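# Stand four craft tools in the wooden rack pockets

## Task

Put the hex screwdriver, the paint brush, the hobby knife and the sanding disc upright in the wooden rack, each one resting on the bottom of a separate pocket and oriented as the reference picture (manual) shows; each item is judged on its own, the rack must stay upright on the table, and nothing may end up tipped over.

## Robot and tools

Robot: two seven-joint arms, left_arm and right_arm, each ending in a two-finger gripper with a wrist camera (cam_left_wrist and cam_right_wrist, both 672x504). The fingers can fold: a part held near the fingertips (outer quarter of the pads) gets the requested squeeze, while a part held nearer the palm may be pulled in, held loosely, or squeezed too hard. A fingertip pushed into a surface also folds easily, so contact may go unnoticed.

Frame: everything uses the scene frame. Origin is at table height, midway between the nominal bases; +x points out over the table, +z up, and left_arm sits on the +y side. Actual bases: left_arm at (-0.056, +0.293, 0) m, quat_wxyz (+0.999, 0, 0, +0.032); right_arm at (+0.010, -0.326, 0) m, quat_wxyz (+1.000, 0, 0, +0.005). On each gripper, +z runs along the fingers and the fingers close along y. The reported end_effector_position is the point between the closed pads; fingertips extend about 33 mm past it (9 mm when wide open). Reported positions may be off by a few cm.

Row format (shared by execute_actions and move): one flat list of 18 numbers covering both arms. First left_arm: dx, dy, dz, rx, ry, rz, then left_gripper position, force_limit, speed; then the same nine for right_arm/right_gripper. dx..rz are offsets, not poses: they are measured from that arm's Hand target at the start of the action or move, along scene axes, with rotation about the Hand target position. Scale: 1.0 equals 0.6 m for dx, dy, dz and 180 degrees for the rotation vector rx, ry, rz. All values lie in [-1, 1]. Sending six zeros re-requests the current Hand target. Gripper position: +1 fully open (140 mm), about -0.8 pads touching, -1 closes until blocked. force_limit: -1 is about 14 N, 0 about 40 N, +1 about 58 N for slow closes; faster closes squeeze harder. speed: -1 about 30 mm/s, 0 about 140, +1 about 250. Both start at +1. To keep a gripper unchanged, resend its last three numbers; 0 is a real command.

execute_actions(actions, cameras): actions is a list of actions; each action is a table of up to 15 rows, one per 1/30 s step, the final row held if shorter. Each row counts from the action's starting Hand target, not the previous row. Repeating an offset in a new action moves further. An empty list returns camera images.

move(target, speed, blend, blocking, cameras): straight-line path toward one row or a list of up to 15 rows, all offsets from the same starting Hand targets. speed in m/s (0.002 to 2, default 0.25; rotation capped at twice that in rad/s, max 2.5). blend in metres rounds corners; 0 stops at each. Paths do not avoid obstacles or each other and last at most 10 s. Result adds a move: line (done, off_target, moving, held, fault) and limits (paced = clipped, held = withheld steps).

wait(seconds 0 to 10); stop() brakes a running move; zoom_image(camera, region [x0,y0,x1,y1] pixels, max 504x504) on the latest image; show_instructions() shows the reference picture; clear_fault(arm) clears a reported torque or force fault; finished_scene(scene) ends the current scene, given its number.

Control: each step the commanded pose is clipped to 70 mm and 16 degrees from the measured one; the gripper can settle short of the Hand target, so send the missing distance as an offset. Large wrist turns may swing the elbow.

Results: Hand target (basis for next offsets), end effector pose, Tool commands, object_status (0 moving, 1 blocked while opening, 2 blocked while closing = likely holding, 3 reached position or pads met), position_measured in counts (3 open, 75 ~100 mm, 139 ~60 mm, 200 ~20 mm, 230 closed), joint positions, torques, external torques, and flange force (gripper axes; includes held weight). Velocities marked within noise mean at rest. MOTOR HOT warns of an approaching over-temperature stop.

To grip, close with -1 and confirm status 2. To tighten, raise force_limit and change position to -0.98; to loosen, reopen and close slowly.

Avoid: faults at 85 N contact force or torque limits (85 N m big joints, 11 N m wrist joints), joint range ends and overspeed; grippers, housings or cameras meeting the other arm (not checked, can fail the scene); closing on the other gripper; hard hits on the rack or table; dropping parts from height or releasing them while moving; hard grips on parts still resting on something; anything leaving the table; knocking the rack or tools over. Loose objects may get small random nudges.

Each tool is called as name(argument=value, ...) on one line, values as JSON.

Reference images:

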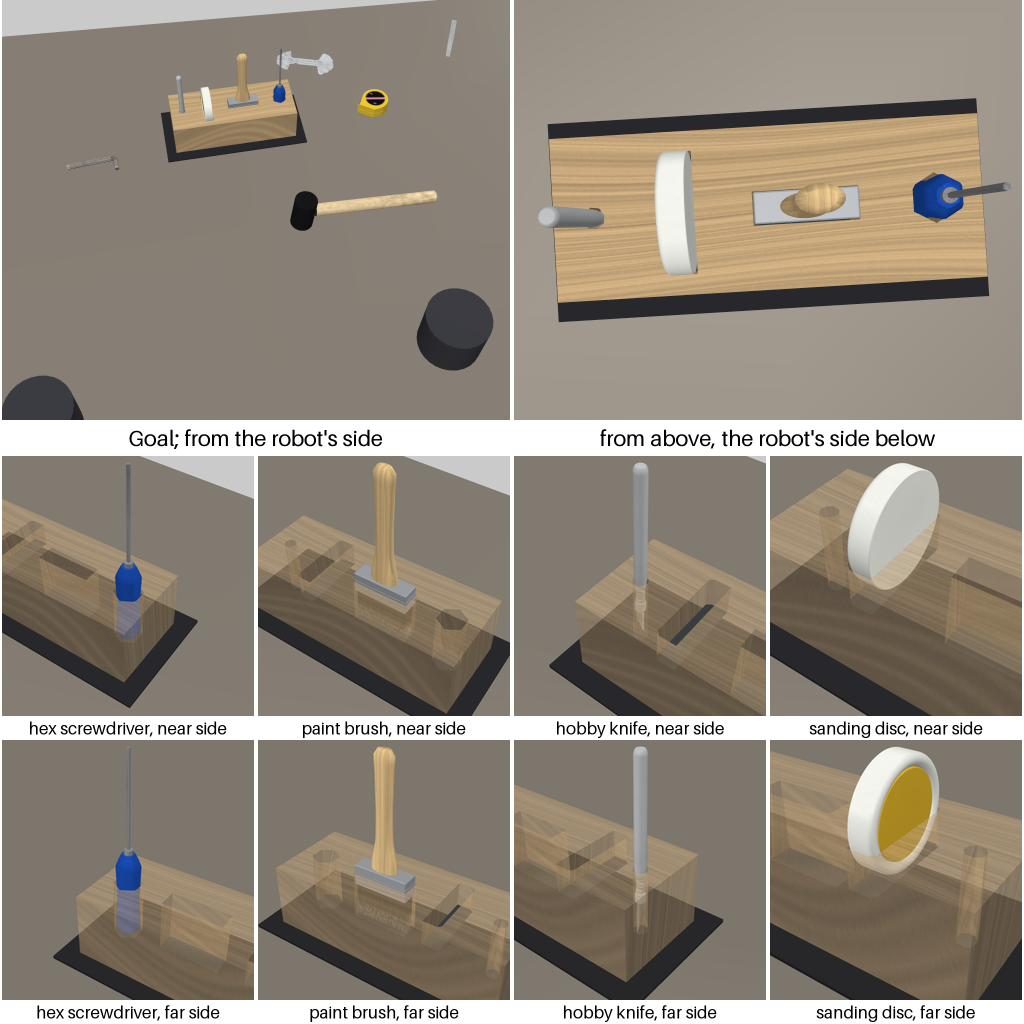

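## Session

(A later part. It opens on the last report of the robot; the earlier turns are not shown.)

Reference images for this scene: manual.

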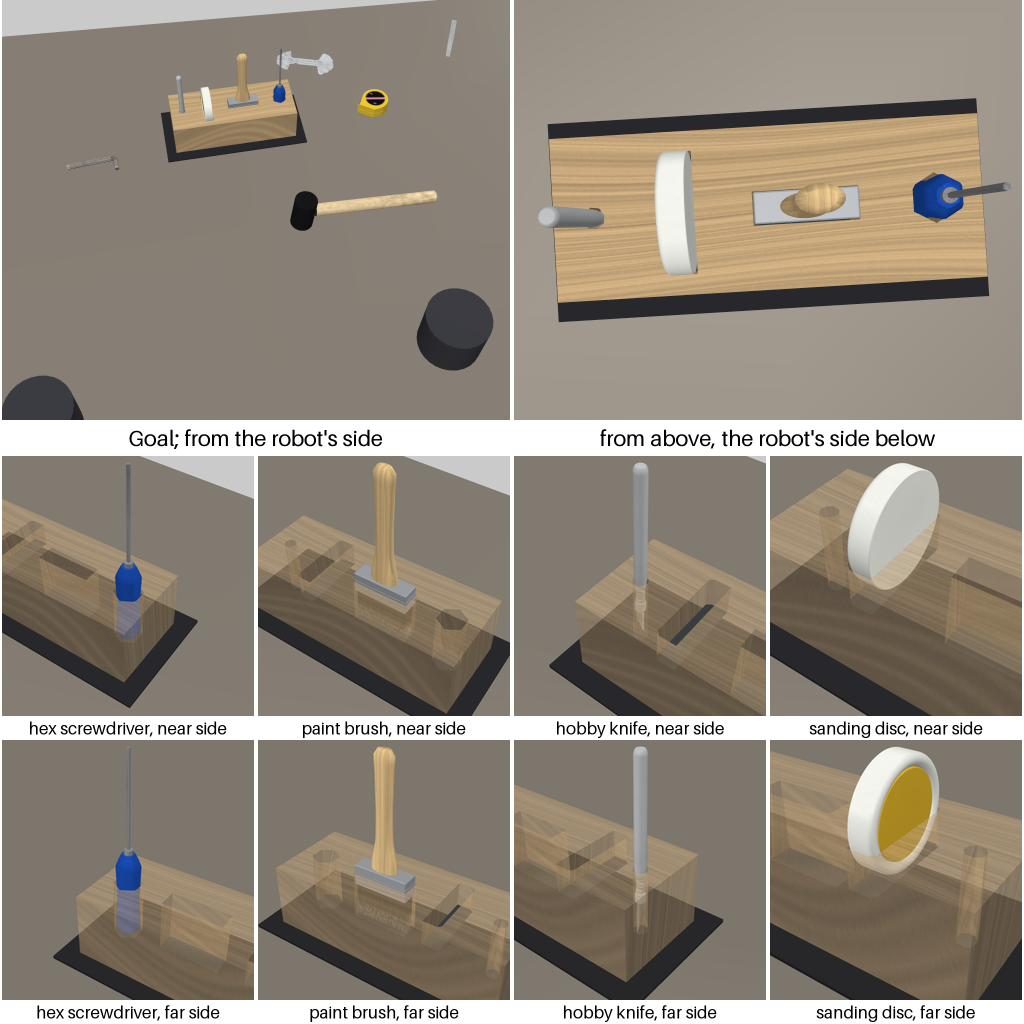

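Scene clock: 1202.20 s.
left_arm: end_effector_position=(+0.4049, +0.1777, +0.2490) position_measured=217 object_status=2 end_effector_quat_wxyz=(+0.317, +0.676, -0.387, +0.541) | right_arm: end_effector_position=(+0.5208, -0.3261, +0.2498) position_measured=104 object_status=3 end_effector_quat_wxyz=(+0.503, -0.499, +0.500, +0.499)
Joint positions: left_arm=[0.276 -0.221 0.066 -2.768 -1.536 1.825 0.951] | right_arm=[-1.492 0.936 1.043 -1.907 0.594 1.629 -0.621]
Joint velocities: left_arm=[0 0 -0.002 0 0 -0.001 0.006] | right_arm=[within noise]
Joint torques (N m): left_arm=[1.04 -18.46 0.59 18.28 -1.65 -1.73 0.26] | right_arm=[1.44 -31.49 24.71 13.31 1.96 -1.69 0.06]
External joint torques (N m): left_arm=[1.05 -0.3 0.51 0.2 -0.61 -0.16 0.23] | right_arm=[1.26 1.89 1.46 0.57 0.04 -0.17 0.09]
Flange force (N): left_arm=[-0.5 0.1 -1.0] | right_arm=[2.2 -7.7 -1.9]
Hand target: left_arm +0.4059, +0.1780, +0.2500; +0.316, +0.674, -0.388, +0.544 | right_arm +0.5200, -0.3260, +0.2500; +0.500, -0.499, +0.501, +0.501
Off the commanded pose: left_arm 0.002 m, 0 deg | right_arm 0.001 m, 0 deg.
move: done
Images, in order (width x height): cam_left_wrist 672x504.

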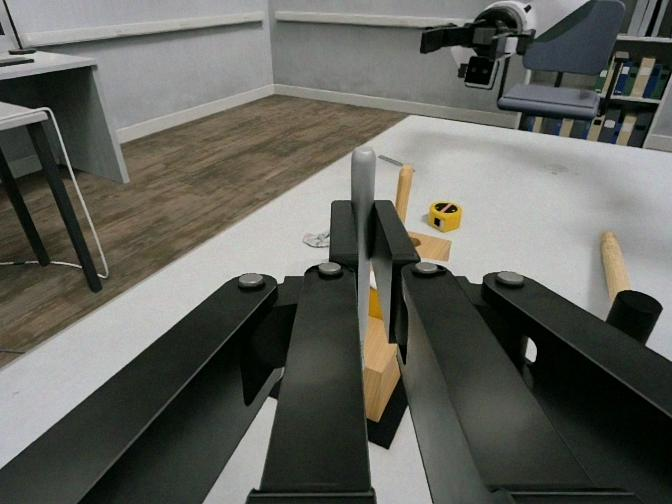

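move(target=[0.0998,-0.1705,-0.0817,0,0,0,-1,-0.2,-1,0,0,0,0,0,0,0.2,-0.3,-1], speed=0.1, cameras=["cam_left_wrist", "cam_right_wrist"])

zoom_image(camera="cam_left_wrist", region=[286, 130, 486, 450])

Scene clock: 1238.27 s.
left_arm: end_effector_position=(+0.4651, +0.0764, +0.2014) position_measured=217 object_status=2 end_effector_quat_wxyz=(+0.318, +0.675, -0.386, +0.543) | right_arm: end_effector_position=(+0.5208, -0.3261, +0.2498) position_measured=104 object_status=3 end_effector_quat_wxyz=(+0.503, -0.499, +0.500, +0.499)
Joint positions: left_arm=[0.106 0.024 -0.112 -2.636 -1.89 1.971 1.095] | right_arm=[-1.492 0.936 1.043 -1.907 0.594 1.629 -0.621]
Joint velocities: left_arm=[0 0.001 0.001 0 0.001 0 0.007] | right_arm=[within noise]
Joint torques (N m): left_arm=[0.72 -25.44 -0.11 16.72 -1.29 -1.47 0.18] | right_arm=[1.48 -31.49 24.74 13.25 1.95 -1.7 0.11]
External joint torques (N m): left_arm=[0.59 -0.6 -0.13 0.25 -0.56 0.28 0.15] | right_arm=[1.19 1.92 1.42 0.56 0.04 -0.18 0.14]
Flange force (N): left_arm=[1.1 1.3 0.6] | right_arm=[2.1 -7.6 -2.0]
Hand target: left_arm +0.4658, +0.0757, +0.2010; +0.316, +0.674, -0.388, +0.544 | right_arm +0.5200, -0.3260, +0.2500; +0.500, -0.499, +0.501, +0.501
Off the commanded pose: left_arm 0.001 m, 0 deg | right_arm 0.001 m, 0 deg.
move: done

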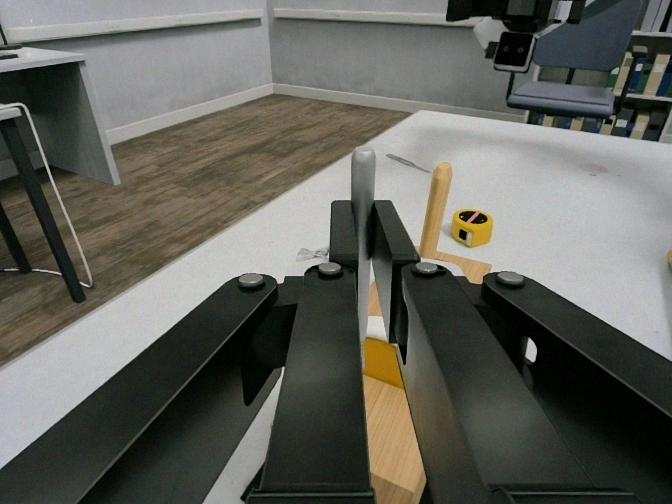

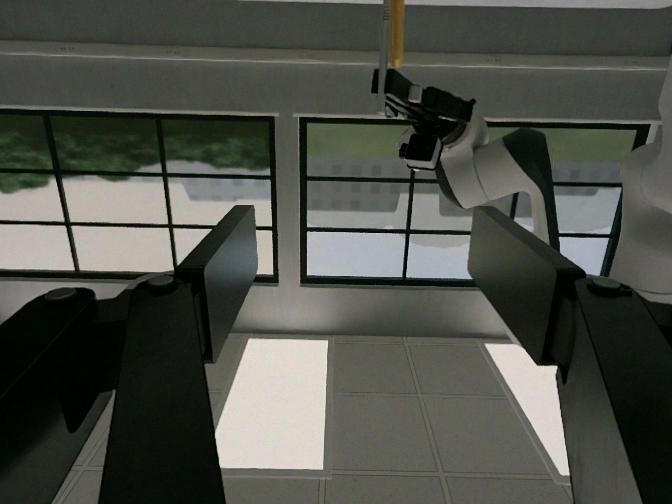

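Scaled by 1.575 from the camera's 672x504 image, which has a finer 960x720 frame.

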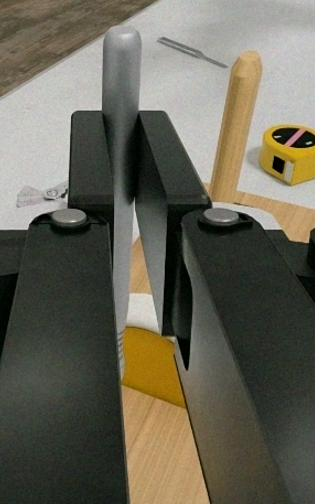

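move(target=[[0,0,0,0,0,0,-1,-0.2,-1,-0.0333,0.10,0.15,-0.17,0,0,0.4,-0.3,-1],[0,0,0,0,0,0,-1,-0.2,-1,-0.0333,0.2767,0.06,-0.3556,0,0,0.4,-0.3,-1]], speed=0.15, blend=[0.03,0], cameras=["cam_right_wrist"])

Scene clock: 1262.23 s.
left_arm: end_effector_position=(+0.4652, +0.0765, +0.2013) position_measured=217 object_status=2 end_effector_quat_wxyz=(+0.317, +0.674, -0.387, +0.543) | right_arm: end_effector_position=(+0.4986, -0.1591, +0.2863) position_measured=78 object_status=3 end_effector_quat_wxyz=(-0.160, +0.690, -0.687, -0.161)
Joint positions: left_arm=[0.106 0.024 -0.112 -2.636 -1.89 1.971 1.097] | right_arm=[-2.39 0.248 2.517 -2.201 0.349 2.041 -0.012]
Joint velocities: left_arm=[within noise] | right_arm=[-0.001 0.001 0 -0.001 0.001 0.001 0.005]
Joint torques (N m): left_arm=[0.73 -25.47 -0.14 16.72 -1.32 -1.51 0.34] | right_arm=[0.37 18.05 5.54 25.39 0.85 2.41 0.06]
External joint torques (N m): left_arm=[0.65 -0.48 -0.12 0.09 -0.58 0.26 0.31] | right_arm=[0.29 -0.86 1.23 0.87 -0.23 0.12 0.07]
Flange force (N): left_arm=[0.4 1.6 0.5] | right_arm=[-2.5 -3.8 -0.2]
Hand target: left_arm +0.4658, +0.0757, +0.2010; +0.316, +0.674, -0.388, +0.544 | right_arm +0.5000, -0.1600, +0.2860; -0.160, +0.688, -0.690, -0.159
Off the commanded pose: left_arm 0.001 m, 0 deg | right_arm 0.002 m, 0 deg.
move: done
Images, in order (width x height): cam_right_wrist 672x504.

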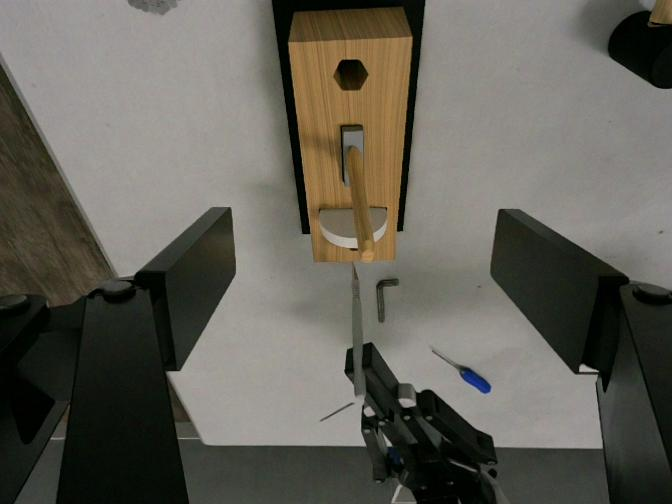

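zoom_image(camera="cam_right_wrist", region=[300, 200, 420, 320])

Scaled by 4.200 from the camera's 672x504 image, which has a finer 960x720 frame.

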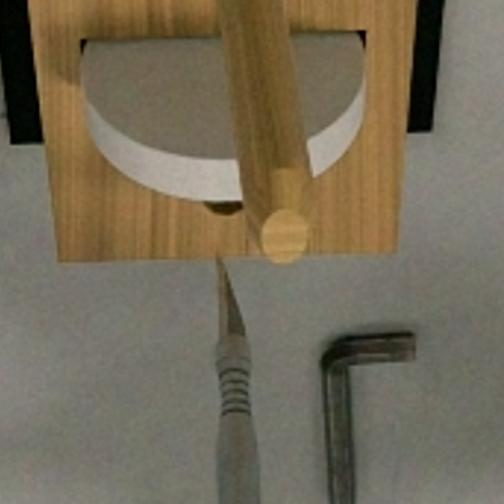

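zoom_image(camera="cam_right_wrist", region=[290, 250, 450, 410])

Scaled by 3.150 from the camera's 672x504 image, which has a finer 960x720 frame.

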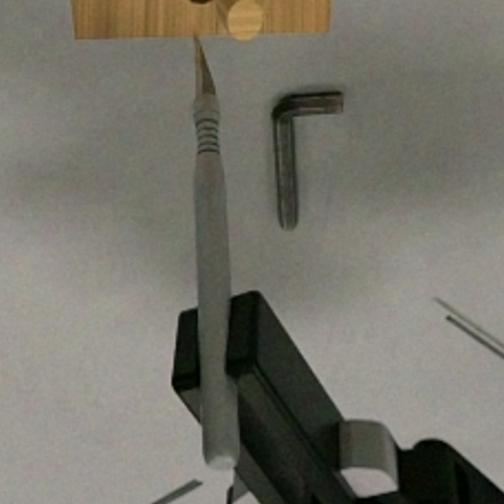

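move(target=[0,0,-0.025,0,0,0,-1,-0.2,-1,0,0,0,0,0,0,0.4,-0.3,-1], speed=0.05, cameras=["cam_right_wrist"])

zoom_image(camera="cam_right_wrist", region=[300, 200, 420, 320])

Scene clock: 1300.30 s.
left_arm: end_effector_position=(+0.4647, +0.0757, +0.1853) position_measured=217 object_status=2 end_effector_quat_wxyz=(+0.317, +0.676, -0.387, +0.541) | right_arm: end_effector_position=(+0.4986, -0.1591, +0.2863) position_measured=78 object_status=3 end_effector_quat_wxyz=(-0.160, +0.690, -0.688, -0.161)
Joint positions: left_arm=[0.106 0.07 -0.112 -2.627 -1.9 1.966 1.134] | right_arm=[-2.391 0.248 2.518 -2.201 0.349 2.041 -0.01]
Joint velocities: left_arm=[0 0.001 0 -0.002 -0.001 -0.001 0.006] | right_arm=[within noise]
Joint torques (N m): left_arm=[1.08 -26.4 0.11 16.01 -1.28 -1.95 0.28] | right_arm=[0.41 18.06 5.52 25.47 0.89 2.4 0.14]
External joint torques (N m): left_arm=[0.91 -0.58 0.25 0.17 -0.59 -0.17 0.25] | right_arm=[0.25 -0.88 1.12 0.9 -0.2 0.11 0.16]
Flange force (N): left_arm=[0.3 1.1 -0.8] | right_arm=[-2.5 -4.1 -0.3]
Hand target: left_arm +0.4658, +0.0757, +0.1860; +0.316, +0.674, -0.388, +0.544 | right_arm +0.5000, -0.1600, +0.2860; -0.160, +0.688, -0.690, -0.159
Off the commanded pose: left_arm 0.001 m, 0 deg | right_arm 0.002 m, 0 deg.
move: done
Images, in order (width x height): cam_right_wrist 672x504.

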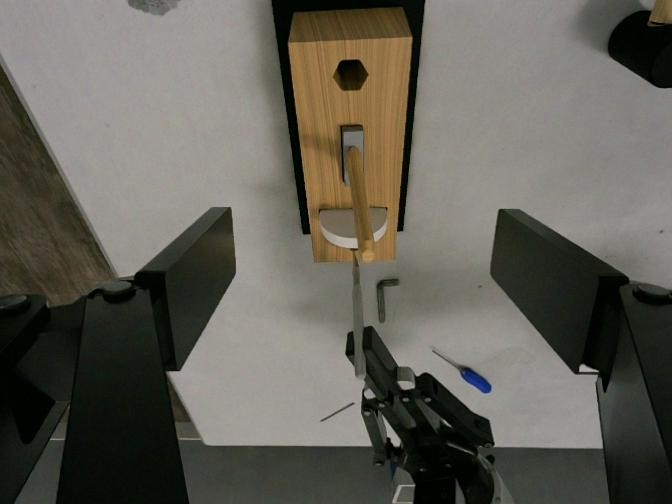

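Scaled by 4.200 from the camera's 672x504 image, which has a finer 960x720 frame.

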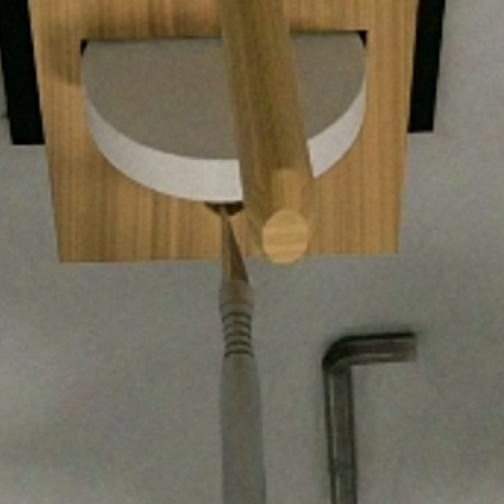

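move(target=[0,0,-0.00667,0,0,0,-1,-0.2,-1, 0,0,0,0,0,0,0.4,-0.3,-1], speed=0.02, cameras=["cam_right_wrist"])

zoom_image(camera="cam_right_wrist", region=[160, 140, 300, 260])

Scene clock: 1324.23 s.
left_arm: end_effector_position=(+0.4645, +0.0752, +0.1813) position_measured=217 object_status=2 end_effector_quat_wxyz=(+0.318, +0.675, -0.388, +0.541) | right_arm: end_effector_position=(+0.4986, -0.1592, +0.2863) position_measured=78 object_status=3 end_effector_quat_wxyz=(-0.160, +0.690, -0.688, -0.161)
Joint positions: left_arm=[0.106 0.083 -0.112 -2.625 -1.903 1.964 1.145] | right_arm=[-2.392 0.248 2.518 -2.201 0.349 2.041 -0.01]
Joint velocities: left_arm=[0 -0.001 0 0 0.001 0 0.007] | right_arm=[within noise]
Joint torques (N m): left_arm=[1.09 -26.58 0 15.91 -1.27 -2.04 0.28] | right_arm=[0.46 18.04 5.46 25.41 0.95 2.4 0.13]
External joint torques (N m): left_arm=[0.98 -0.61 0.25 0.35 -0.59 -0.24 0.25] | right_arm=[0.38 -0.89 1.16 0.82 -0.13 0.09 0.14]
Flange force (N): left_arm=[0.2 0.6 -0.8] | right_arm=[-2.6 -4.1 -0.1]
Hand target: left_arm +0.4658, +0.0757, +0.1820; +0.316, +0.674, -0.388, +0.544 | right_arm +0.5000, -0.1600, +0.2860; -0.160, +0.688, -0.690, -0.159
Off the commanded pose: left_arm 0.002 m, 0 deg | right_arm 0.002 m, 0 deg.
move: done
Images, in order (width x height): cam_right_wrist 672x504.

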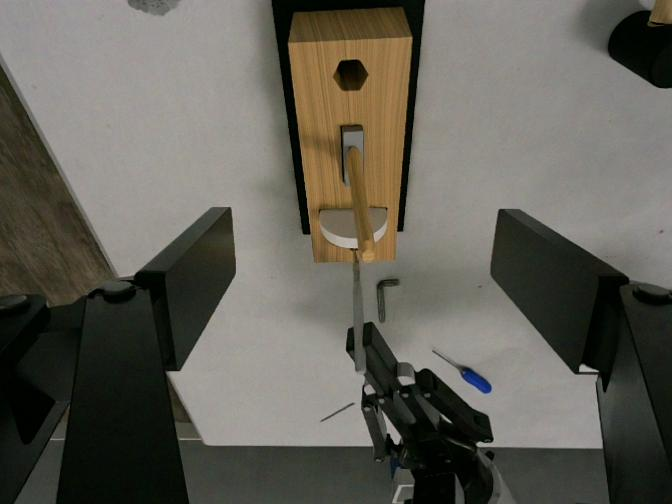

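Scaled by 3.600 from the camera's 672x504 image, which has a finer 960x720 frame.

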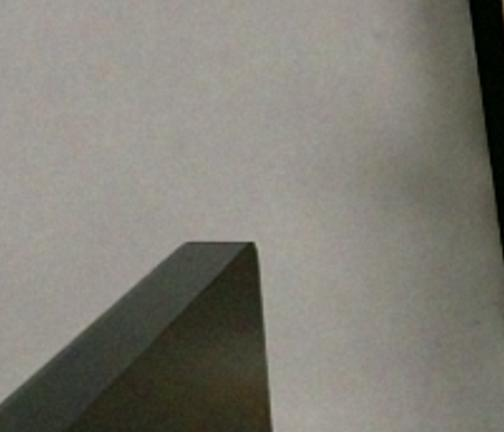

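zoom_image(camera="cam_right_wrist", region=[310, 205, 400, 285])

Scaled by 5.600 from the camera's 672x504 image, which has a finer 960x720 frame.

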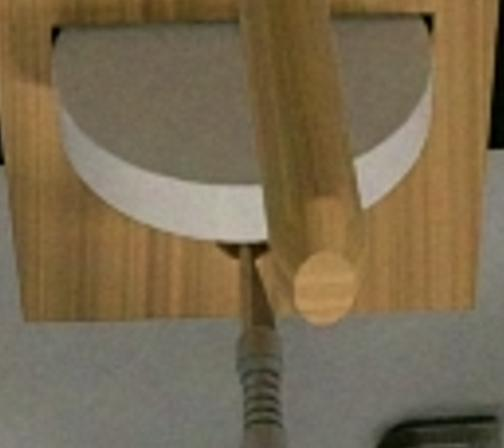

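move(target=[0,0,-0.01,0,0,0,-1,-0.2,-1, 0,0,0,0,0,0,0.4,-0.3,-1], speed=0.02, cameras=["cam_right_wrist"])

zoom_image(camera="cam_right_wrist", region=[310, 205, 400, 285])

Scene clock: 1330.00 s.
left_arm: end_effector_position=(+0.4642, +0.0745, +0.1753) position_measured=217 object_status=2 end_effector_quat_wxyz=(+0.318, +0.675, -0.388, +0.541) | right_arm: end_effector_position=(+0.4986, -0.1592, +0.2863) position_measured=78 object_status=3 end_effector_quat_wxyz=(-0.160, +0.690, -0.688, -0.161)
Joint positions: left_arm=[0.106 0.101 -0.112 -2.621 -1.906 1.96 1.16] | right_arm=[-2.392 0.248 2.518 -2.201 0.349 2.041 -0.01]
Joint velocities: left_arm=[-0.002 0 -0.001 0.001 -0.001 -0.001 0.007] | right_arm=[within noise]
Joint torques (N m): left_arm=[1.44 -26.97 0.25 15.51 -1.24 -1.99 0.25] | right_arm=[0.38 18.11 5.5 25.42 0.95 2.38 0.12]
External joint torques (N m): left_arm=[1.31 -0.62 0.56 0.2 -0.58 -0.18 0.22] | right_arm=[0.31 -0.76 1.22 0.88 -0.13 0.08 0.14]
Flange force (N): left_arm=[0.2 0.6 -1.8] | right_arm=[-2.6 -3.7 -0.4]
Hand target: left_arm +0.4658, +0.0757, +0.1760; +0.316, +0.674, -0.388, +0.544 | right_arm +0.5000, -0.1600, +0.2860; -0.160, +0.688, -0.690, -0.159
Off the commanded pose: left_arm 0.002 m, 0 deg | right_arm 0.002 m, 0 deg.
move: done
Images, in order (width x height): cam_right_wrist 672x504.

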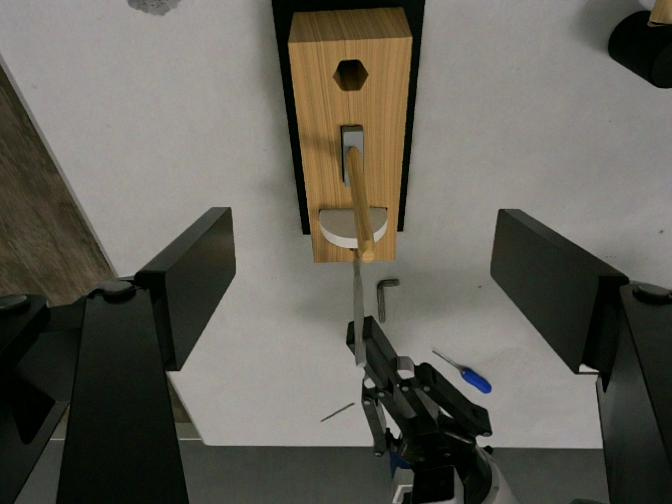

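Scaled by 5.600 from the camera's 672x504 image, which has a finer 960x720 frame.

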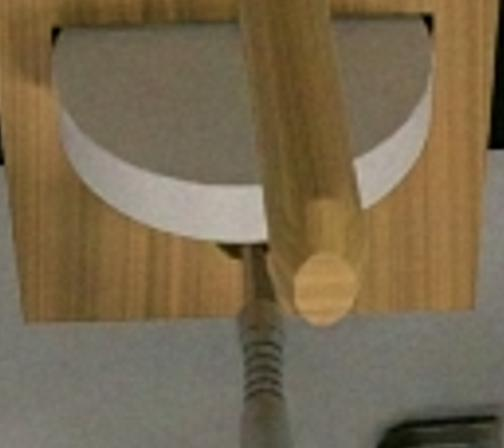

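zoom_image(camera="cam_right_wrist", region=[338, 238, 374, 268])

Scaled by 14.000 from the camera's 672x504 image, which has a finer 960x720 frame.

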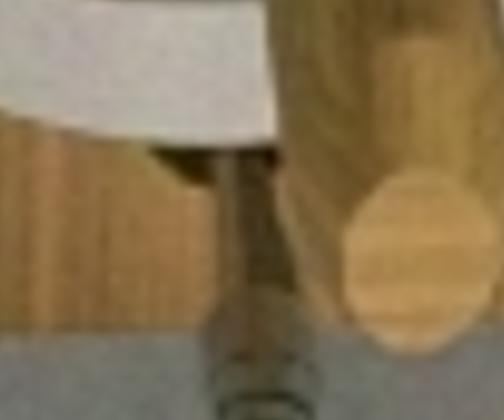

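move(target=[[0.0037,0,0,0,0,0,-1,-0.2,-1, 0,0,0,0,0,0,0.4,-0.3,-1],[0.0037,0,-0.00833,0,0,0,-1,-0.2,-1, 0,0,0,0,0,0,0.4,-0.3,-1]], speed=0.02, cameras=["cam_right_wrist"])

zoom_image(camera="cam_right_wrist", region=[338, 238, 374, 268])

Scene clock: 1357.00 s.
left_arm: end_effector_position=(+0.4661, +0.0746, +0.1700) position_measured=217 object_status=2 end_effector_quat_wxyz=(+0.318, +0.675, -0.388, +0.541) | right_arm: end_effector_position=(+0.4986, -0.1592, +0.2863) position_measured=78 object_status=3 end_effector_quat_wxyz=(-0.160, +0.690, -0.688, -0.161)
Joint positions: left_arm=[0.107 0.122 -0.112 -2.611 -1.908 1.959 1.17] | right_arm=[-2.392 0.248 2.519 -2.201 0.349 2.041 -0.01]
Joint velocities: left_arm=[0 0.001 0 0.001 0 0 0.005] | right_arm=[within noise]
Joint torques (N m): left_arm=[1.42 -27.54 0.14 15.58 -1.32 -2.08 0.26] | right_arm=[0.41 18.11 5.5 25.43 0.99 2.36 0.07]
External joint torques (N m): left_arm=[1.32 -0.7 0.57 0.47 -0.67 -0.26 0.23] | right_arm=[0.41 -0.95 1.28 0.79 -0.1 0.05 0.09]
Flange force (N): left_arm=[0.3 0.2 -1.4] | right_arm=[-2.6 -4.2 0.0]
Hand target: left_arm +0.4680, +0.0757, +0.1710; +0.316, +0.674, -0.388, +0.544 | right_arm +0.5000, -0.1600, +0.2860; -0.160, +0.688, -0.690, -0.159
Off the commanded pose: left_arm 0.002 m, 1 deg | right_arm 0.002 m, 0 deg.
move: done
Images, in order (width x height): cam_right_wrist 672x504.

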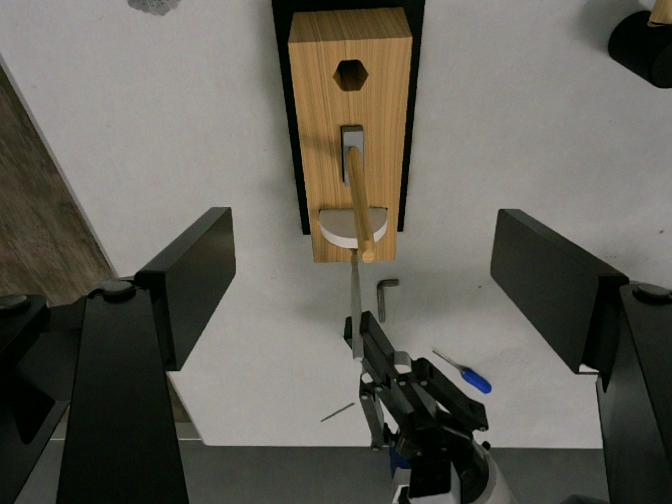

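Scaled by 14.000 from the camera's 672x504 image, which has a finer 960x720 frame.

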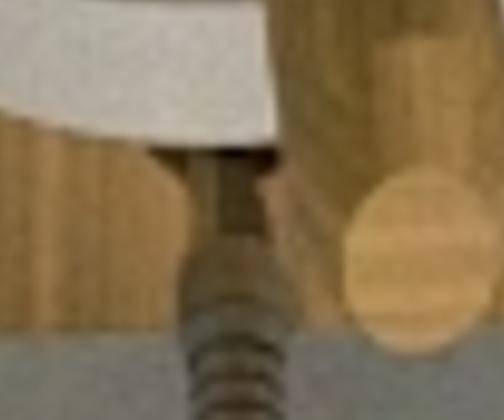

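move(target=[[0.0017,0,0,0,0,0,-1,-0.2,-1, 0,0,0,0,0,0,0.4,-0.3,-1],[0.0017,0,-0.00833,0,0,0,-1,-0.2,-1, 0,0,0,0,0,0,0.4,-0.3,-1]], speed=0.02, cameras=["cam_right_wrist"])

zoom_image(camera="cam_right_wrist", region=[338, 238, 374, 268])

Scene clock: 1365.07 s.
left_arm: end_effector_position=(+0.4671, +0.0749, +0.1647) position_measured=217 object_status=2 end_effector_quat_wxyz=(+0.318, +0.676, -0.388, +0.540) | right_arm: end_effector_position=(+0.4986, -0.1592, +0.2863) position_measured=78 object_status=3 end_effector_quat_wxyz=(-0.160, +0.690, -0.688, -0.161)
Joint positions: left_arm=[0.107 0.14 -0.111 -2.604 -1.911 1.957 1.181] | right_arm=[-2.392 0.248 2.519 -2.201 0.349 2.041 -0.01]
Joint velocities: left_arm=[0.001 0.001 -0.001 0 0.001 0.001 0.006] | right_arm=[within noise]
Joint torques (N m): left_arm=[1.31 -28.02 -0.14 15.5 -1.37 -2.16 0.42] | right_arm=[0.34 18.11 5.52 25.43 0.99 2.37 0.12]
External joint torques (N m): left_arm=[1.27 -0.9 0.43 0.69 -0.74 -0.32 0.39] | right_arm=[0.16 -0.8 1.13 0.91 -0.09 0.08 0.13]
Flange force (N): left_arm=[0.4 0.4 -1.0] | right_arm=[-2.5 -4.0 -0.4]
Hand target: left_arm +0.4691, +0.0757, +0.1660; +0.316, +0.674, -0.388, +0.544 | right_arm +0.5000, -0.1600, +0.2860; -0.160, +0.688, -0.690, -0.159
Off the commanded pose: left_arm 0.003 m, 1 deg | right_arm 0.002 m, 0 deg.
move: done
Images, in order (width x height): cam_right_wrist 672x504.

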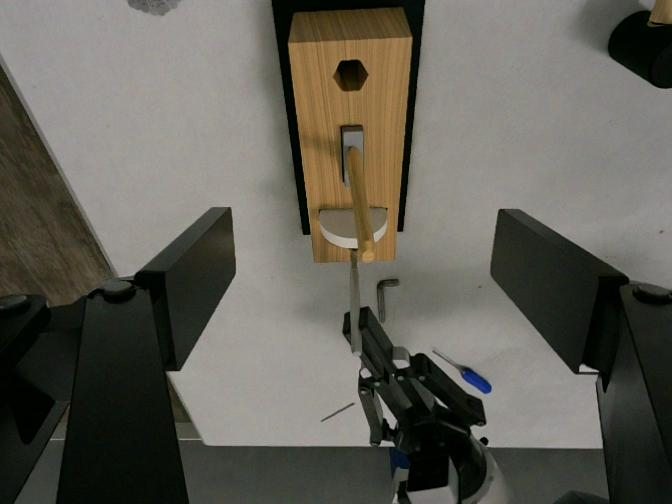

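Scaled by 14.000 from the camera's 672x504 image, which has a finer 960x720 frame.

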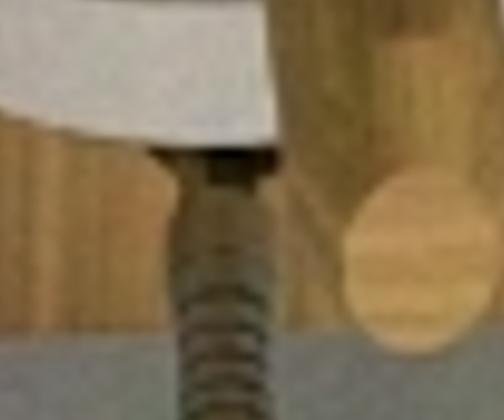

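move(target=[0,0,-0.00667,0,0,0,-1,-0.2,-1, 0,0,0,0,0,0,0.4,-0.3,-1], speed=0.015, cameras=["cam_right_wrist"])

zoom_image(camera="cam_right_wrist", region=[338, 238, 374, 268])

Scene clock: 1377.27 s.
left_arm: end_effector_position=(+0.4672, +0.0750, +0.1608) position_measured=217 object_status=2 end_effector_quat_wxyz=(+0.318, +0.676, -0.388, +0.540) | right_arm: end_effector_position=(+0.4986, -0.1592, +0.2863) position_measured=78 object_status=3 end_effector_quat_wxyz=(-0.160, +0.690, -0.688, -0.161)
Joint positions: left_arm=[0.108 0.152 -0.111 -2.601 -1.913 1.955 1.191] | right_arm=[-2.392 0.248 2.519 -2.201 0.349 2.041 -0.01]
Joint velocities: left_arm=[0 0.001 0 0 0 -0.002 0.005] | right_arm=[within noise]
Joint torques (N m): left_arm=[1.26 -27.82 -0.18 15.24 -1.32 -2.17 0.32] | right_arm=[0.38 18.04 5.48 25.43 1 2.38 0.09]
External joint torques (N m): left_arm=[1.09 -0.38 0.32 0.55 -0.7 -0.34 0.29] | right_arm=[0.25 -0.91 1.14 0.87 -0.08 0.08 0.1]
Flange force (N): left_arm=[-0.7 -0.2 -0.2] | right_arm=[-2.5 -4.4 -0.2]
Hand target: left_arm +0.4691, +0.0757, +0.1620; +0.316, +0.674, -0.388, +0.544 | right_arm +0.5000, -0.1600, +0.2860; -0.160, +0.688, -0.690, -0.159
Off the commanded pose: left_arm 0.002 m, 1 deg | right_arm 0.002 m, 0 deg.
move: done
Images, in order (width x height): cam_right_wrist 672x504.

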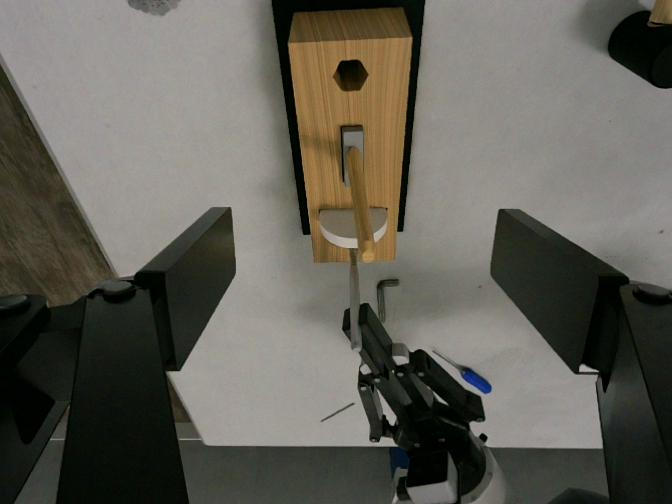

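Scaled by 14.000 from the camera's 672x504 image, which has a finer 960x720 frame.

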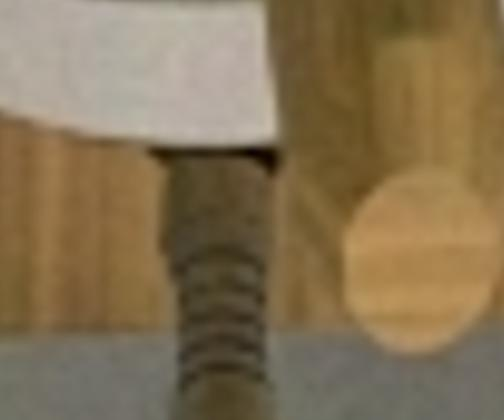

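move(target=[0,0,-0.00667,0,0,0,-1,-0.2,-1, 0,0,0,0,0,0,0.4,-0.3,-1], speed=0.015, cameras=["cam_right_wrist"])

zoom_image(camera="cam_right_wrist", region=[338, 238, 374, 268])

Scene clock: 1384.13 s.
left_arm: end_effector_position=(+0.4672, +0.0750, +0.1568) position_measured=217 object_status=2 end_effector_quat_wxyz=(+0.318, +0.676, -0.388, +0.540) | right_arm: end_effector_position=(+0.4986, -0.1592, +0.2863) position_measured=78 object_status=3 end_effector_quat_wxyz=(-0.160, +0.690, -0.688, -0.161)
Joint positions: left_arm=[0.109 0.165 -0.111 -2.597 -1.915 1.952 1.201] | right_arm=[-2.392 0.248 2.519 -2.201 0.349 2.041 -0.01]
Joint velocities: left_arm=[0 0.001 0.001 0 0 -0.001 0.006] | right_arm=[within noise]
Joint torques (N m): left_arm=[1.24 -28.29 -0.29 15.08 -1.32 -2.18 0.42] | right_arm=[0.32 18.13 5.51 25.41 1.01 2.36 0.12]
External joint torques (N m): left_arm=[1.03 -0.71 0.23 0.62 -0.7 -0.35 0.39] | right_arm=[0.27 -0.74 1.27 0.89 -0.07 0.06 0.13]
Flange force (N): left_arm=[0.0 0.4 -0.3] | right_arm=[-2.7 -3.7 -0.4]
Hand target: left_arm +0.4691, +0.0757, +0.1580; +0.316, +0.674, -0.388, +0.544 | right_arm +0.5000, -0.1600, +0.2860; -0.160, +0.688, -0.690, -0.159
Off the commanded pose: left_arm 0.002 m, 1 deg | right_arm 0.002 m, 0 deg.
move: done
Images, in order (width x height): cam_right_wrist 672x504.

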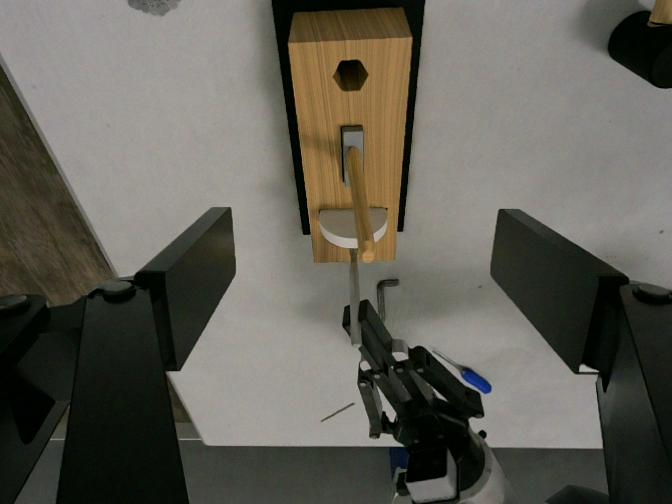

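Scaled by 14.000 from the camera's 672x504 image, which has a finer 960x720 frame.

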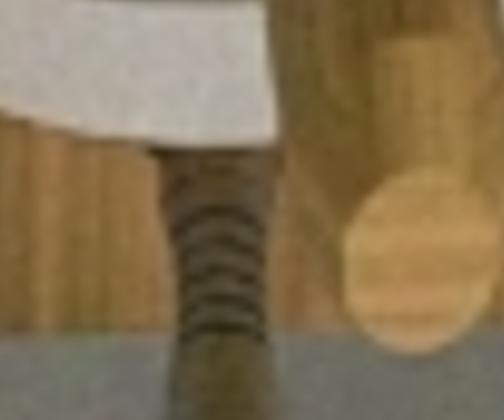

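move(target=[0,0,-0.00833,0,0,0,-1,-0.2,-1, 0,0,0,0,0,0,0.4,-0.3,-1], speed=0.015, cameras=[])

move(target=[0,0,-0.005,0,0,0,-1,-0.2,-1, 0,0,0,0,0,0,0.4,-0.3,-1], speed=0.015, cameras=["cam_right_wrist"])

zoom_image(camera="cam_right_wrist", region=[324, 228, 384, 288])

Scene clock: 1389.23 s.
left_arm: end_effector_position=(+0.4671, +0.0750, +0.1517) position_measured=217 object_status=2 end_effector_quat_wxyz=(+0.318, +0.676, -0.388, +0.540) | right_arm: end_effector_position=(+0.4986, -0.1592, +0.2863) position_measured=78 object_status=3 end_effector_quat_wxyz=(-0.160, +0.690, -0.688, -0.161)
Joint positions: left_arm=[0.11 0.181 -0.111 -2.593 -1.917 1.949 1.213] | right_arm=[-2.392 0.248 2.519 -2.201 0.349 2.041 -0.01]
Joint velocities: left_arm=[-0.002 0 0 0 0 0 0.006] | right_arm=[within noise]
Joint torques (N m): left_arm=[1.29 -29.03 -0.39 14.84 -1.31 -2.2 0.26] | right_arm=[0.37 18.08 5.48 25.44 1.01 2.37 0.14]
External joint torques (N m): left_arm=[1.12 -1.04 0.24 0.5 -0.7 -0.34 0.23] | right_arm=[0.24 -0.85 1.14 0.91 -0.07 0.08 0.16]
Flange force (N): left_arm=[1.4 1.1 -1.2] | right_arm=[-2.6 -4.3 -0.3]
Hand target: left_arm +0.4691, +0.0757, +0.1530; +0.316, +0.674, -0.388, +0.544 | right_arm +0.5000, -0.1600, +0.2860; -0.160, +0.688, -0.690, -0.159
Off the commanded pose: left_arm 0.002 m, 1 deg | right_arm 0.002 m, 0 deg.
move: done
No camera images: "cameras" was empty.

Scene clock: 1389.97 s.
left_arm: end_effector_position=(+0.4671, +0.0751, +0.1487) position_measured=217 object_status=2 end_effector_quat_wxyz=(+0.318, +0.676, -0.388, +0.540) | right_arm: end_effector_position=(+0.4986, -0.1592, +0.2863) position_measured=78 object_status=3 end_effector_quat_wxyz=(-0.160, +0.690, -0.688, -0.161)
Joint positions: left_arm=[0.111 0.19 -0.111 -2.591 -1.919 1.948 1.22] | right_arm=[-2.392 0.248 2.519 -2.201 0.349 2.041 -0.01]
Joint velocities: left_arm=[0.001 0 0 0 0 -0.001 0.005] | right_arm=[within noise]
Joint torques (N m): left_arm=[1.24 -28.58 -0.55 14.71 -1.29 -2.16 0.33] | right_arm=[0.36 18.09 5.46 25.47 1 2.36 0.1]
External joint torques (N m): left_arm=[1.07 -0.47 0.12 0.6 -0.7 -0.3 0.29] | right_arm=[0.22 -0.74 1.13 0.99 -0.08 0.08 0.12]
Flange force (N): left_arm=[-0.3 0.0 0.1] | right_arm=[-2.5 -4.2 -0.5]
Hand target: left_arm +0.4691, +0.0757, +0.1500; +0.316, +0.674, -0.388, +0.544 | right_arm +0.5000, -0.1600, +0.2860; -0.160, +0.688, -0.690, -0.159
Off the commanded pose: left_arm 0.002 m, 1 deg | right_arm 0.002 m, 0 deg.
move: done
Images, in order (width x height): cam_right_wrist 672x504.

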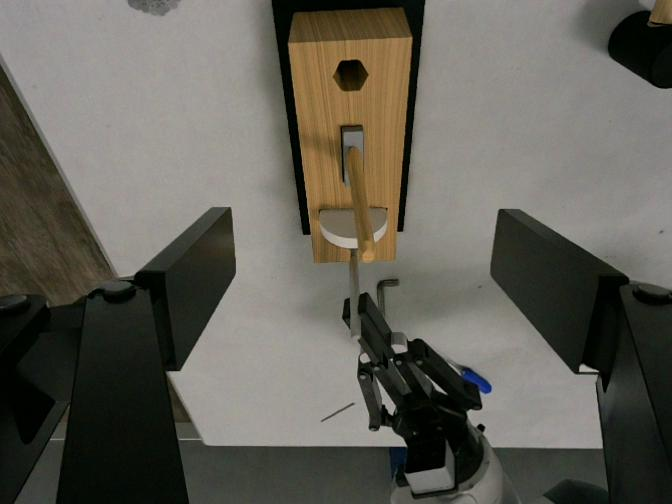

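Scaled by 8.400 from the camera's 672x504 image, which has a finer 960x720 frame.

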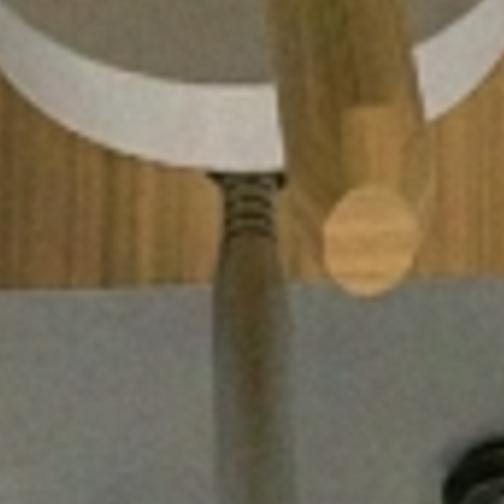

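move(target=[0,0,-0.00583,0,0,0,-1,-0.2,-1, 0,0,0,0,0,0,0.4,-0.3,-1], speed=0.015, cameras=[])

move(target=[0,0,-0.005,0,0,0,-1,-0.2,-1, 0,0,0,0,0,0,0.4,-0.3,-1], speed=0.015, cameras=[])

move(target=[0,0,-0.005,0,0,0,-1,-0.2,-1, 0,0,0,0,0,0,0.4,-0.3,-1], speed=0.015, cameras=[])

Scene clock: 1394.60 s.
left_arm: end_effector_position=(+0.4671, +0.0751, +0.1452) position_measured=217 object_status=2 end_effector_quat_wxyz=(+0.318, +0.676, -0.388, +0.540) | right_arm: end_effector_position=(+0.4986, -0.1592, +0.2863) position_measured=78 object_status=3 end_effector_quat_wxyz=(-0.160, +0.690, -0.688, -0.161)
Joint positions: left_arm=[0.112 0.202 -0.111 -2.587 -1.92 1.946 1.229] | right_arm=[-2.392 0.248 2.519 -2.201 0.349 2.041 -0.01]
Joint velocities: left_arm=[0.002 0 0 -0.001 0 -0.001 0.004] | right_arm=[within noise]
Joint torques (N m): left_arm=[1.22 -28.63 -0.55 14.56 -1.29 -2.22 0.32] | right_arm=[0.35 18.14 5.46 25.42 1.01 2.36 0.12]
External joint torques (N m): left_arm=[1.12 -0.25 0.25 0.56 -0.71 -0.33 0.28] | right_arm=[0.31 -0.83 1.21 0.81 -0.07 0.06 0.13]
Flange force (N): left_arm=[-1.0 -0.4 0.1] | right_arm=[-2.6 -3.9 -0.2]
Hand target: left_arm +0.4691, +0.0757, +0.1465; +0.316, +0.674, -0.388, +0.544 | right_arm +0.5000, -0.1600, +0.2860; -0.160, +0.688, -0.690, -0.159
Off the commanded pose: left_arm 0.002 m, 1 deg | right_arm 0.002 m, 0 deg.
move: done
No camera images: "cameras" was empty.

Scene clock: 1395.33 s.
left_arm: end_effector_position=(+0.4671, +0.0751, +0.1422) position_measured=217 object_status=2 end_effector_quat_wxyz=(+0.318, +0.676, -0.388, +0.540) | right_arm: end_effector_position=(+0.4986, -0.1592, +0.2863) position_measured=78 object_status=3 end_effector_quat_wxyz=(-0.160, +0.690, -0.688, -0.161)
Joint positions: left_arm=[0.112 0.211 -0.111 -2.585 -1.922 1.944 1.236] | right_arm=[-2.392 0.248 2.519 -2.201 0.349 2.041 -0.01]
Joint velocities: left_arm=[0.002 0 0 0 0 -0.001 0.005] | right_arm=[within noise]
Joint torques (N m): left_arm=[1.28 -29.21 -0.6 14.41 -1.28 -2.18 0.41] | right_arm=[0.37 18.06 5.47 25.43 1.01 2.37 0.1]
External joint torques (N m): left_arm=[1.2 -0.67 0.26 0.53 -0.7 -0.29 0.38] | right_arm=[0.2 -0.87 1.09 0.9 -0.07 0.09 0.11]
Flange force (N): left_arm=[0.0 0.5 -0.6] | right_arm=[-2.4 -4.4 -0.3]
Hand target: left_arm +0.4691, +0.0757, +0.1435; +0.316, +0.674, -0.388, +0.544 | right_arm +0.5000, -0.1600, +0.2860; -0.160, +0.688, -0.690, -0.159
Off the commanded pose: left_arm 0.002 m, 1 deg | right_arm 0.002 m, 0 deg.
move: done
No camera images: "cameras" was empty.

Scene clock: 1396.07 s.
left_arm: end_effector_position=(+0.4671, +0.0751, +0.1392) position_measured=217 object_status=2 end_effector_quat_wxyz=(+0.318, +0.676, -0.388, +0.540) | right_arm: end_effector_position=(+0.4986, -0.1592, +0.2863) position_measured=78 object_status=3 end_effector_quat_wxyz=(-0.160, +0.690, -0.688, -0.161)
Joint positions: left_arm=[0.113 0.221 -0.111 -2.582 -1.923 1.942 1.243] | right_arm=[-2.392 0.248 2.519 -2.201 0.349 2.041 -0.01]
Joint velocities: left_arm=[0 0 0 0 0 -0.002 0.006] | right_arm=[within noise]
Joint torques (N m): left_arm=[1.28 -29.36 -0.66 14.26 -1.26 -2.25 0.28] | right_arm=[0.38 18.1 5.43 25.43 0.99 2.37 0.07]
External joint torques (N m): left_arm=[1.13 -0.62 0.17 0.51 -0.69 -0.36 0.25] | right_arm=[0.34 -0.76 1.19 0.88 -0.08 0.06 0.08]
Flange force (N): left_arm=[0.2 0.3 -0.5] | right_arm=[-2.5 -4.0 -0.3]
Hand target: left_arm +0.4691, +0.0757, +0.1405; +0.316, +0.674, -0.388, +0.544 | right_arm +0.5000, -0.1600, +0.2860; -0.160, +0.688, -0.690, -0.159
Off the commanded pose: left_arm 0.002 m, 1 deg | right_arm 0.002 m, 0 deg.
move: done
No camera images: "cameras" was empty.

move(target=[0,0,-0.0035,0,0,0,-1,-0.2,-1, 0,0,0,0,0,0,0.4,-0.3,-1], speed=0.01, cameras=[])

move(target=[0,0,-0.0035,0,0,0,-1,-0.2,-1, 0,0,0,0,0,0,0.4,-0.3,-1], speed=0.01, cameras=[])

move(target=[0,0,-0.0035,0,0,0,-1,-0.2,-1, 0,0,0,0,0,0,0.4,-0.3,-1], speed=0.01, cameras=["cam_right_wrist"])

zoom_image(camera="cam_right_wrist", region=[324, 228, 384, 288])

Scene clock: 1400.90 s.
left_arm: end_effector_position=(+0.4672, +0.0752, +0.1372) position_measured=217 object_status=2 end_effector_quat_wxyz=(+0.318, +0.676, -0.388, +0.541) | right_arm: end_effector_position=(+0.4986, -0.1592, +0.2863) position_measured=78 object_status=3 end_effector_quat_wxyz=(-0.160, +0.690, -0.688, -0.161)
Joint positions: left_arm=[0.114 0.228 -0.111 -2.58 -1.924 1.941 1.248] | right_arm=[-2.392 0.248 2.519 -2.201 0.349 2.041 -0.01]
Joint velocities: left_arm=[0 0.001 0.001 0.001 0.001 -0.002 0.005] | right_arm=[within noise]
Joint torques (N m): left_arm=[1.23 -29.22 -0.7 14.21 -1.26 -2.25 0.41] | right_arm=[0.36 18.11 5.52 25.43 0.99 2.35 0.13]
External joint torques (N m): left_arm=[1.07 -0.45 0.15 0.66 -0.7 -0.36 0.38] | right_arm=[0.29 -0.79 1.25 0.91 -0.09 0.06 0.15]
Flange force (N): left_arm=[-0.7 -0.1 0.1] | right_arm=[-2.7 -3.9 -0.4]
Hand target: left_arm +0.4691, +0.0757, +0.1384; +0.316, +0.674, -0.388, +0.544 | right_arm +0.5000, -0.1600, +0.2860; -0.160, +0.688, -0.690, -0.159
Off the commanded pose: left_arm 0.002 m, 1 deg | right_arm 0.002 m, 0 deg.
move: done
No camera images: "cameras" was empty.

Scene clock: 1401.60 s.
left_arm: end_effector_position=(+0.4672, +0.0752, +0.1351) position_measured=217 object_status=2 end_effector_quat_wxyz=(+0.318, +0.676, -0.388, +0.541) | right_arm: end_effector_position=(+0.4986, -0.1592, +0.2863) position_measured=78 object_status=3 end_effector_quat_wxyz=(-0.160, +0.690, -0.688, -0.161)
Joint positions: left_arm=[0.114 0.234 -0.111 -2.578 -1.925 1.94 1.253] | right_arm=[-2.392 0.248 2.519 -2.201 0.349 2.041 -0.01]
Joint torques (N m): left_arm=[1.23 -29.81 -0.74 14.04 -1.25 -2.19 0.23] | right_arm=[0.33 18.09 5.49 25.46 1 2.37 0.1]
External joint torques (N m): left_arm=[1.05 -0.86 0.13 0.5 -0.69 -0.3 0.2] | right_arm=[0.18 -0.7 1.14 1 -0.08 0.09 0.11]
Flange force (N): left_arm=[1.1 0.8 -0.7] | right_arm=[-2.5 -4.0 -0.6]
Hand target: left_arm +0.4691, +0.0757, +0.1363; +0.316, +0.674, -0.388, +0.544 | right_arm +0.5000, -0.1600, +0.2860; -0.160, +0.688, -0.690, -0.159
Off the commanded pose: left_arm 0.002 m, 1 deg | right_arm 0.002 m, 0 deg.
move: done
No camera images: "cameras" was empty.

Scene clock: 1402.30 s.
left_arm: end_effector_position=(+0.4672, +0.0752, +0.1330) position_measured=217 object_status=2 end_effector_quat_wxyz=(+0.318, +0.676, -0.388, +0.541) | right_arm: end_effector_position=(+0.4986, -0.1592, +0.2863) position_measured=78 object_status=3 end_effector_quat_wxyz=(-0.160, +0.690, -0.688, -0.161)
Joint positions: left_arm=[0.115 0.241 -0.111 -2.576 -1.925 1.939 1.257] | right_arm=[-2.392 0.248 2.519 -2.201 0.349 2.041 -0.01]
Joint velocities: left_arm=[0 0 0 0.002 0.001 0 0.005] | right_arm=[within noise]
Joint torques (N m): left_arm=[1.21 -29.77 -0.81 13.93 -1.25 -2.26 0.44] | right_arm=[0.4 18.13 5.45 25.42 0.99 2.38 0.1]
External joint torques (N m): left_arm=[1 -0.73 0.06 0.55 -0.7 -0.37 0.41] | right_arm=[0.31 -0.81 1.15 0.86 -0.09 0.08 0.12]
Flange force (N): left_arm=[0.2 0.8 -0.3] | right_arm=[-2.5 -4.0 -0.2]
Hand target: left_arm +0.4691, +0.0757, +0.1342; +0.316, +0.674, -0.388, +0.544 | right_arm +0.5000, -0.1600, +0.2860; -0.160, +0.688, -0.690, -0.159
Off the commanded pose: left_arm 0.002 m, 1 deg | right_arm 0.002 m, 0 deg.
move: done
Images, in order (width x height): cam_right_wrist 672x504.

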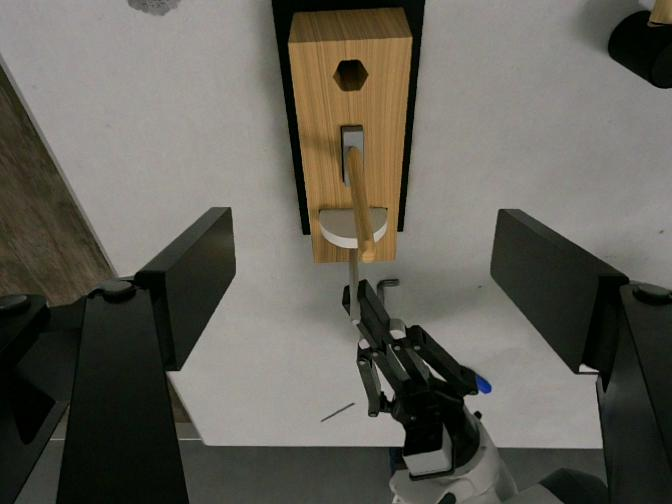

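Scaled by 8.400 from the camera's 672x504 image, which has a finer 960x720 frame.

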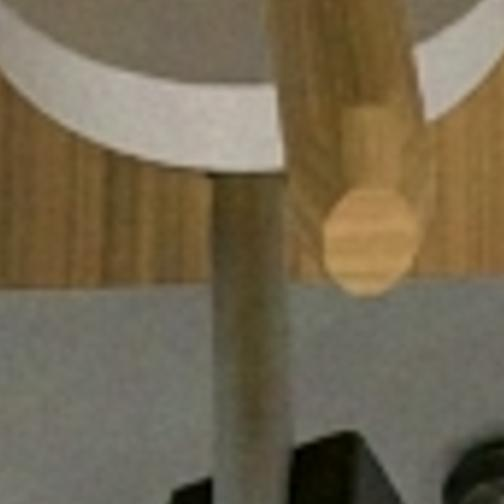

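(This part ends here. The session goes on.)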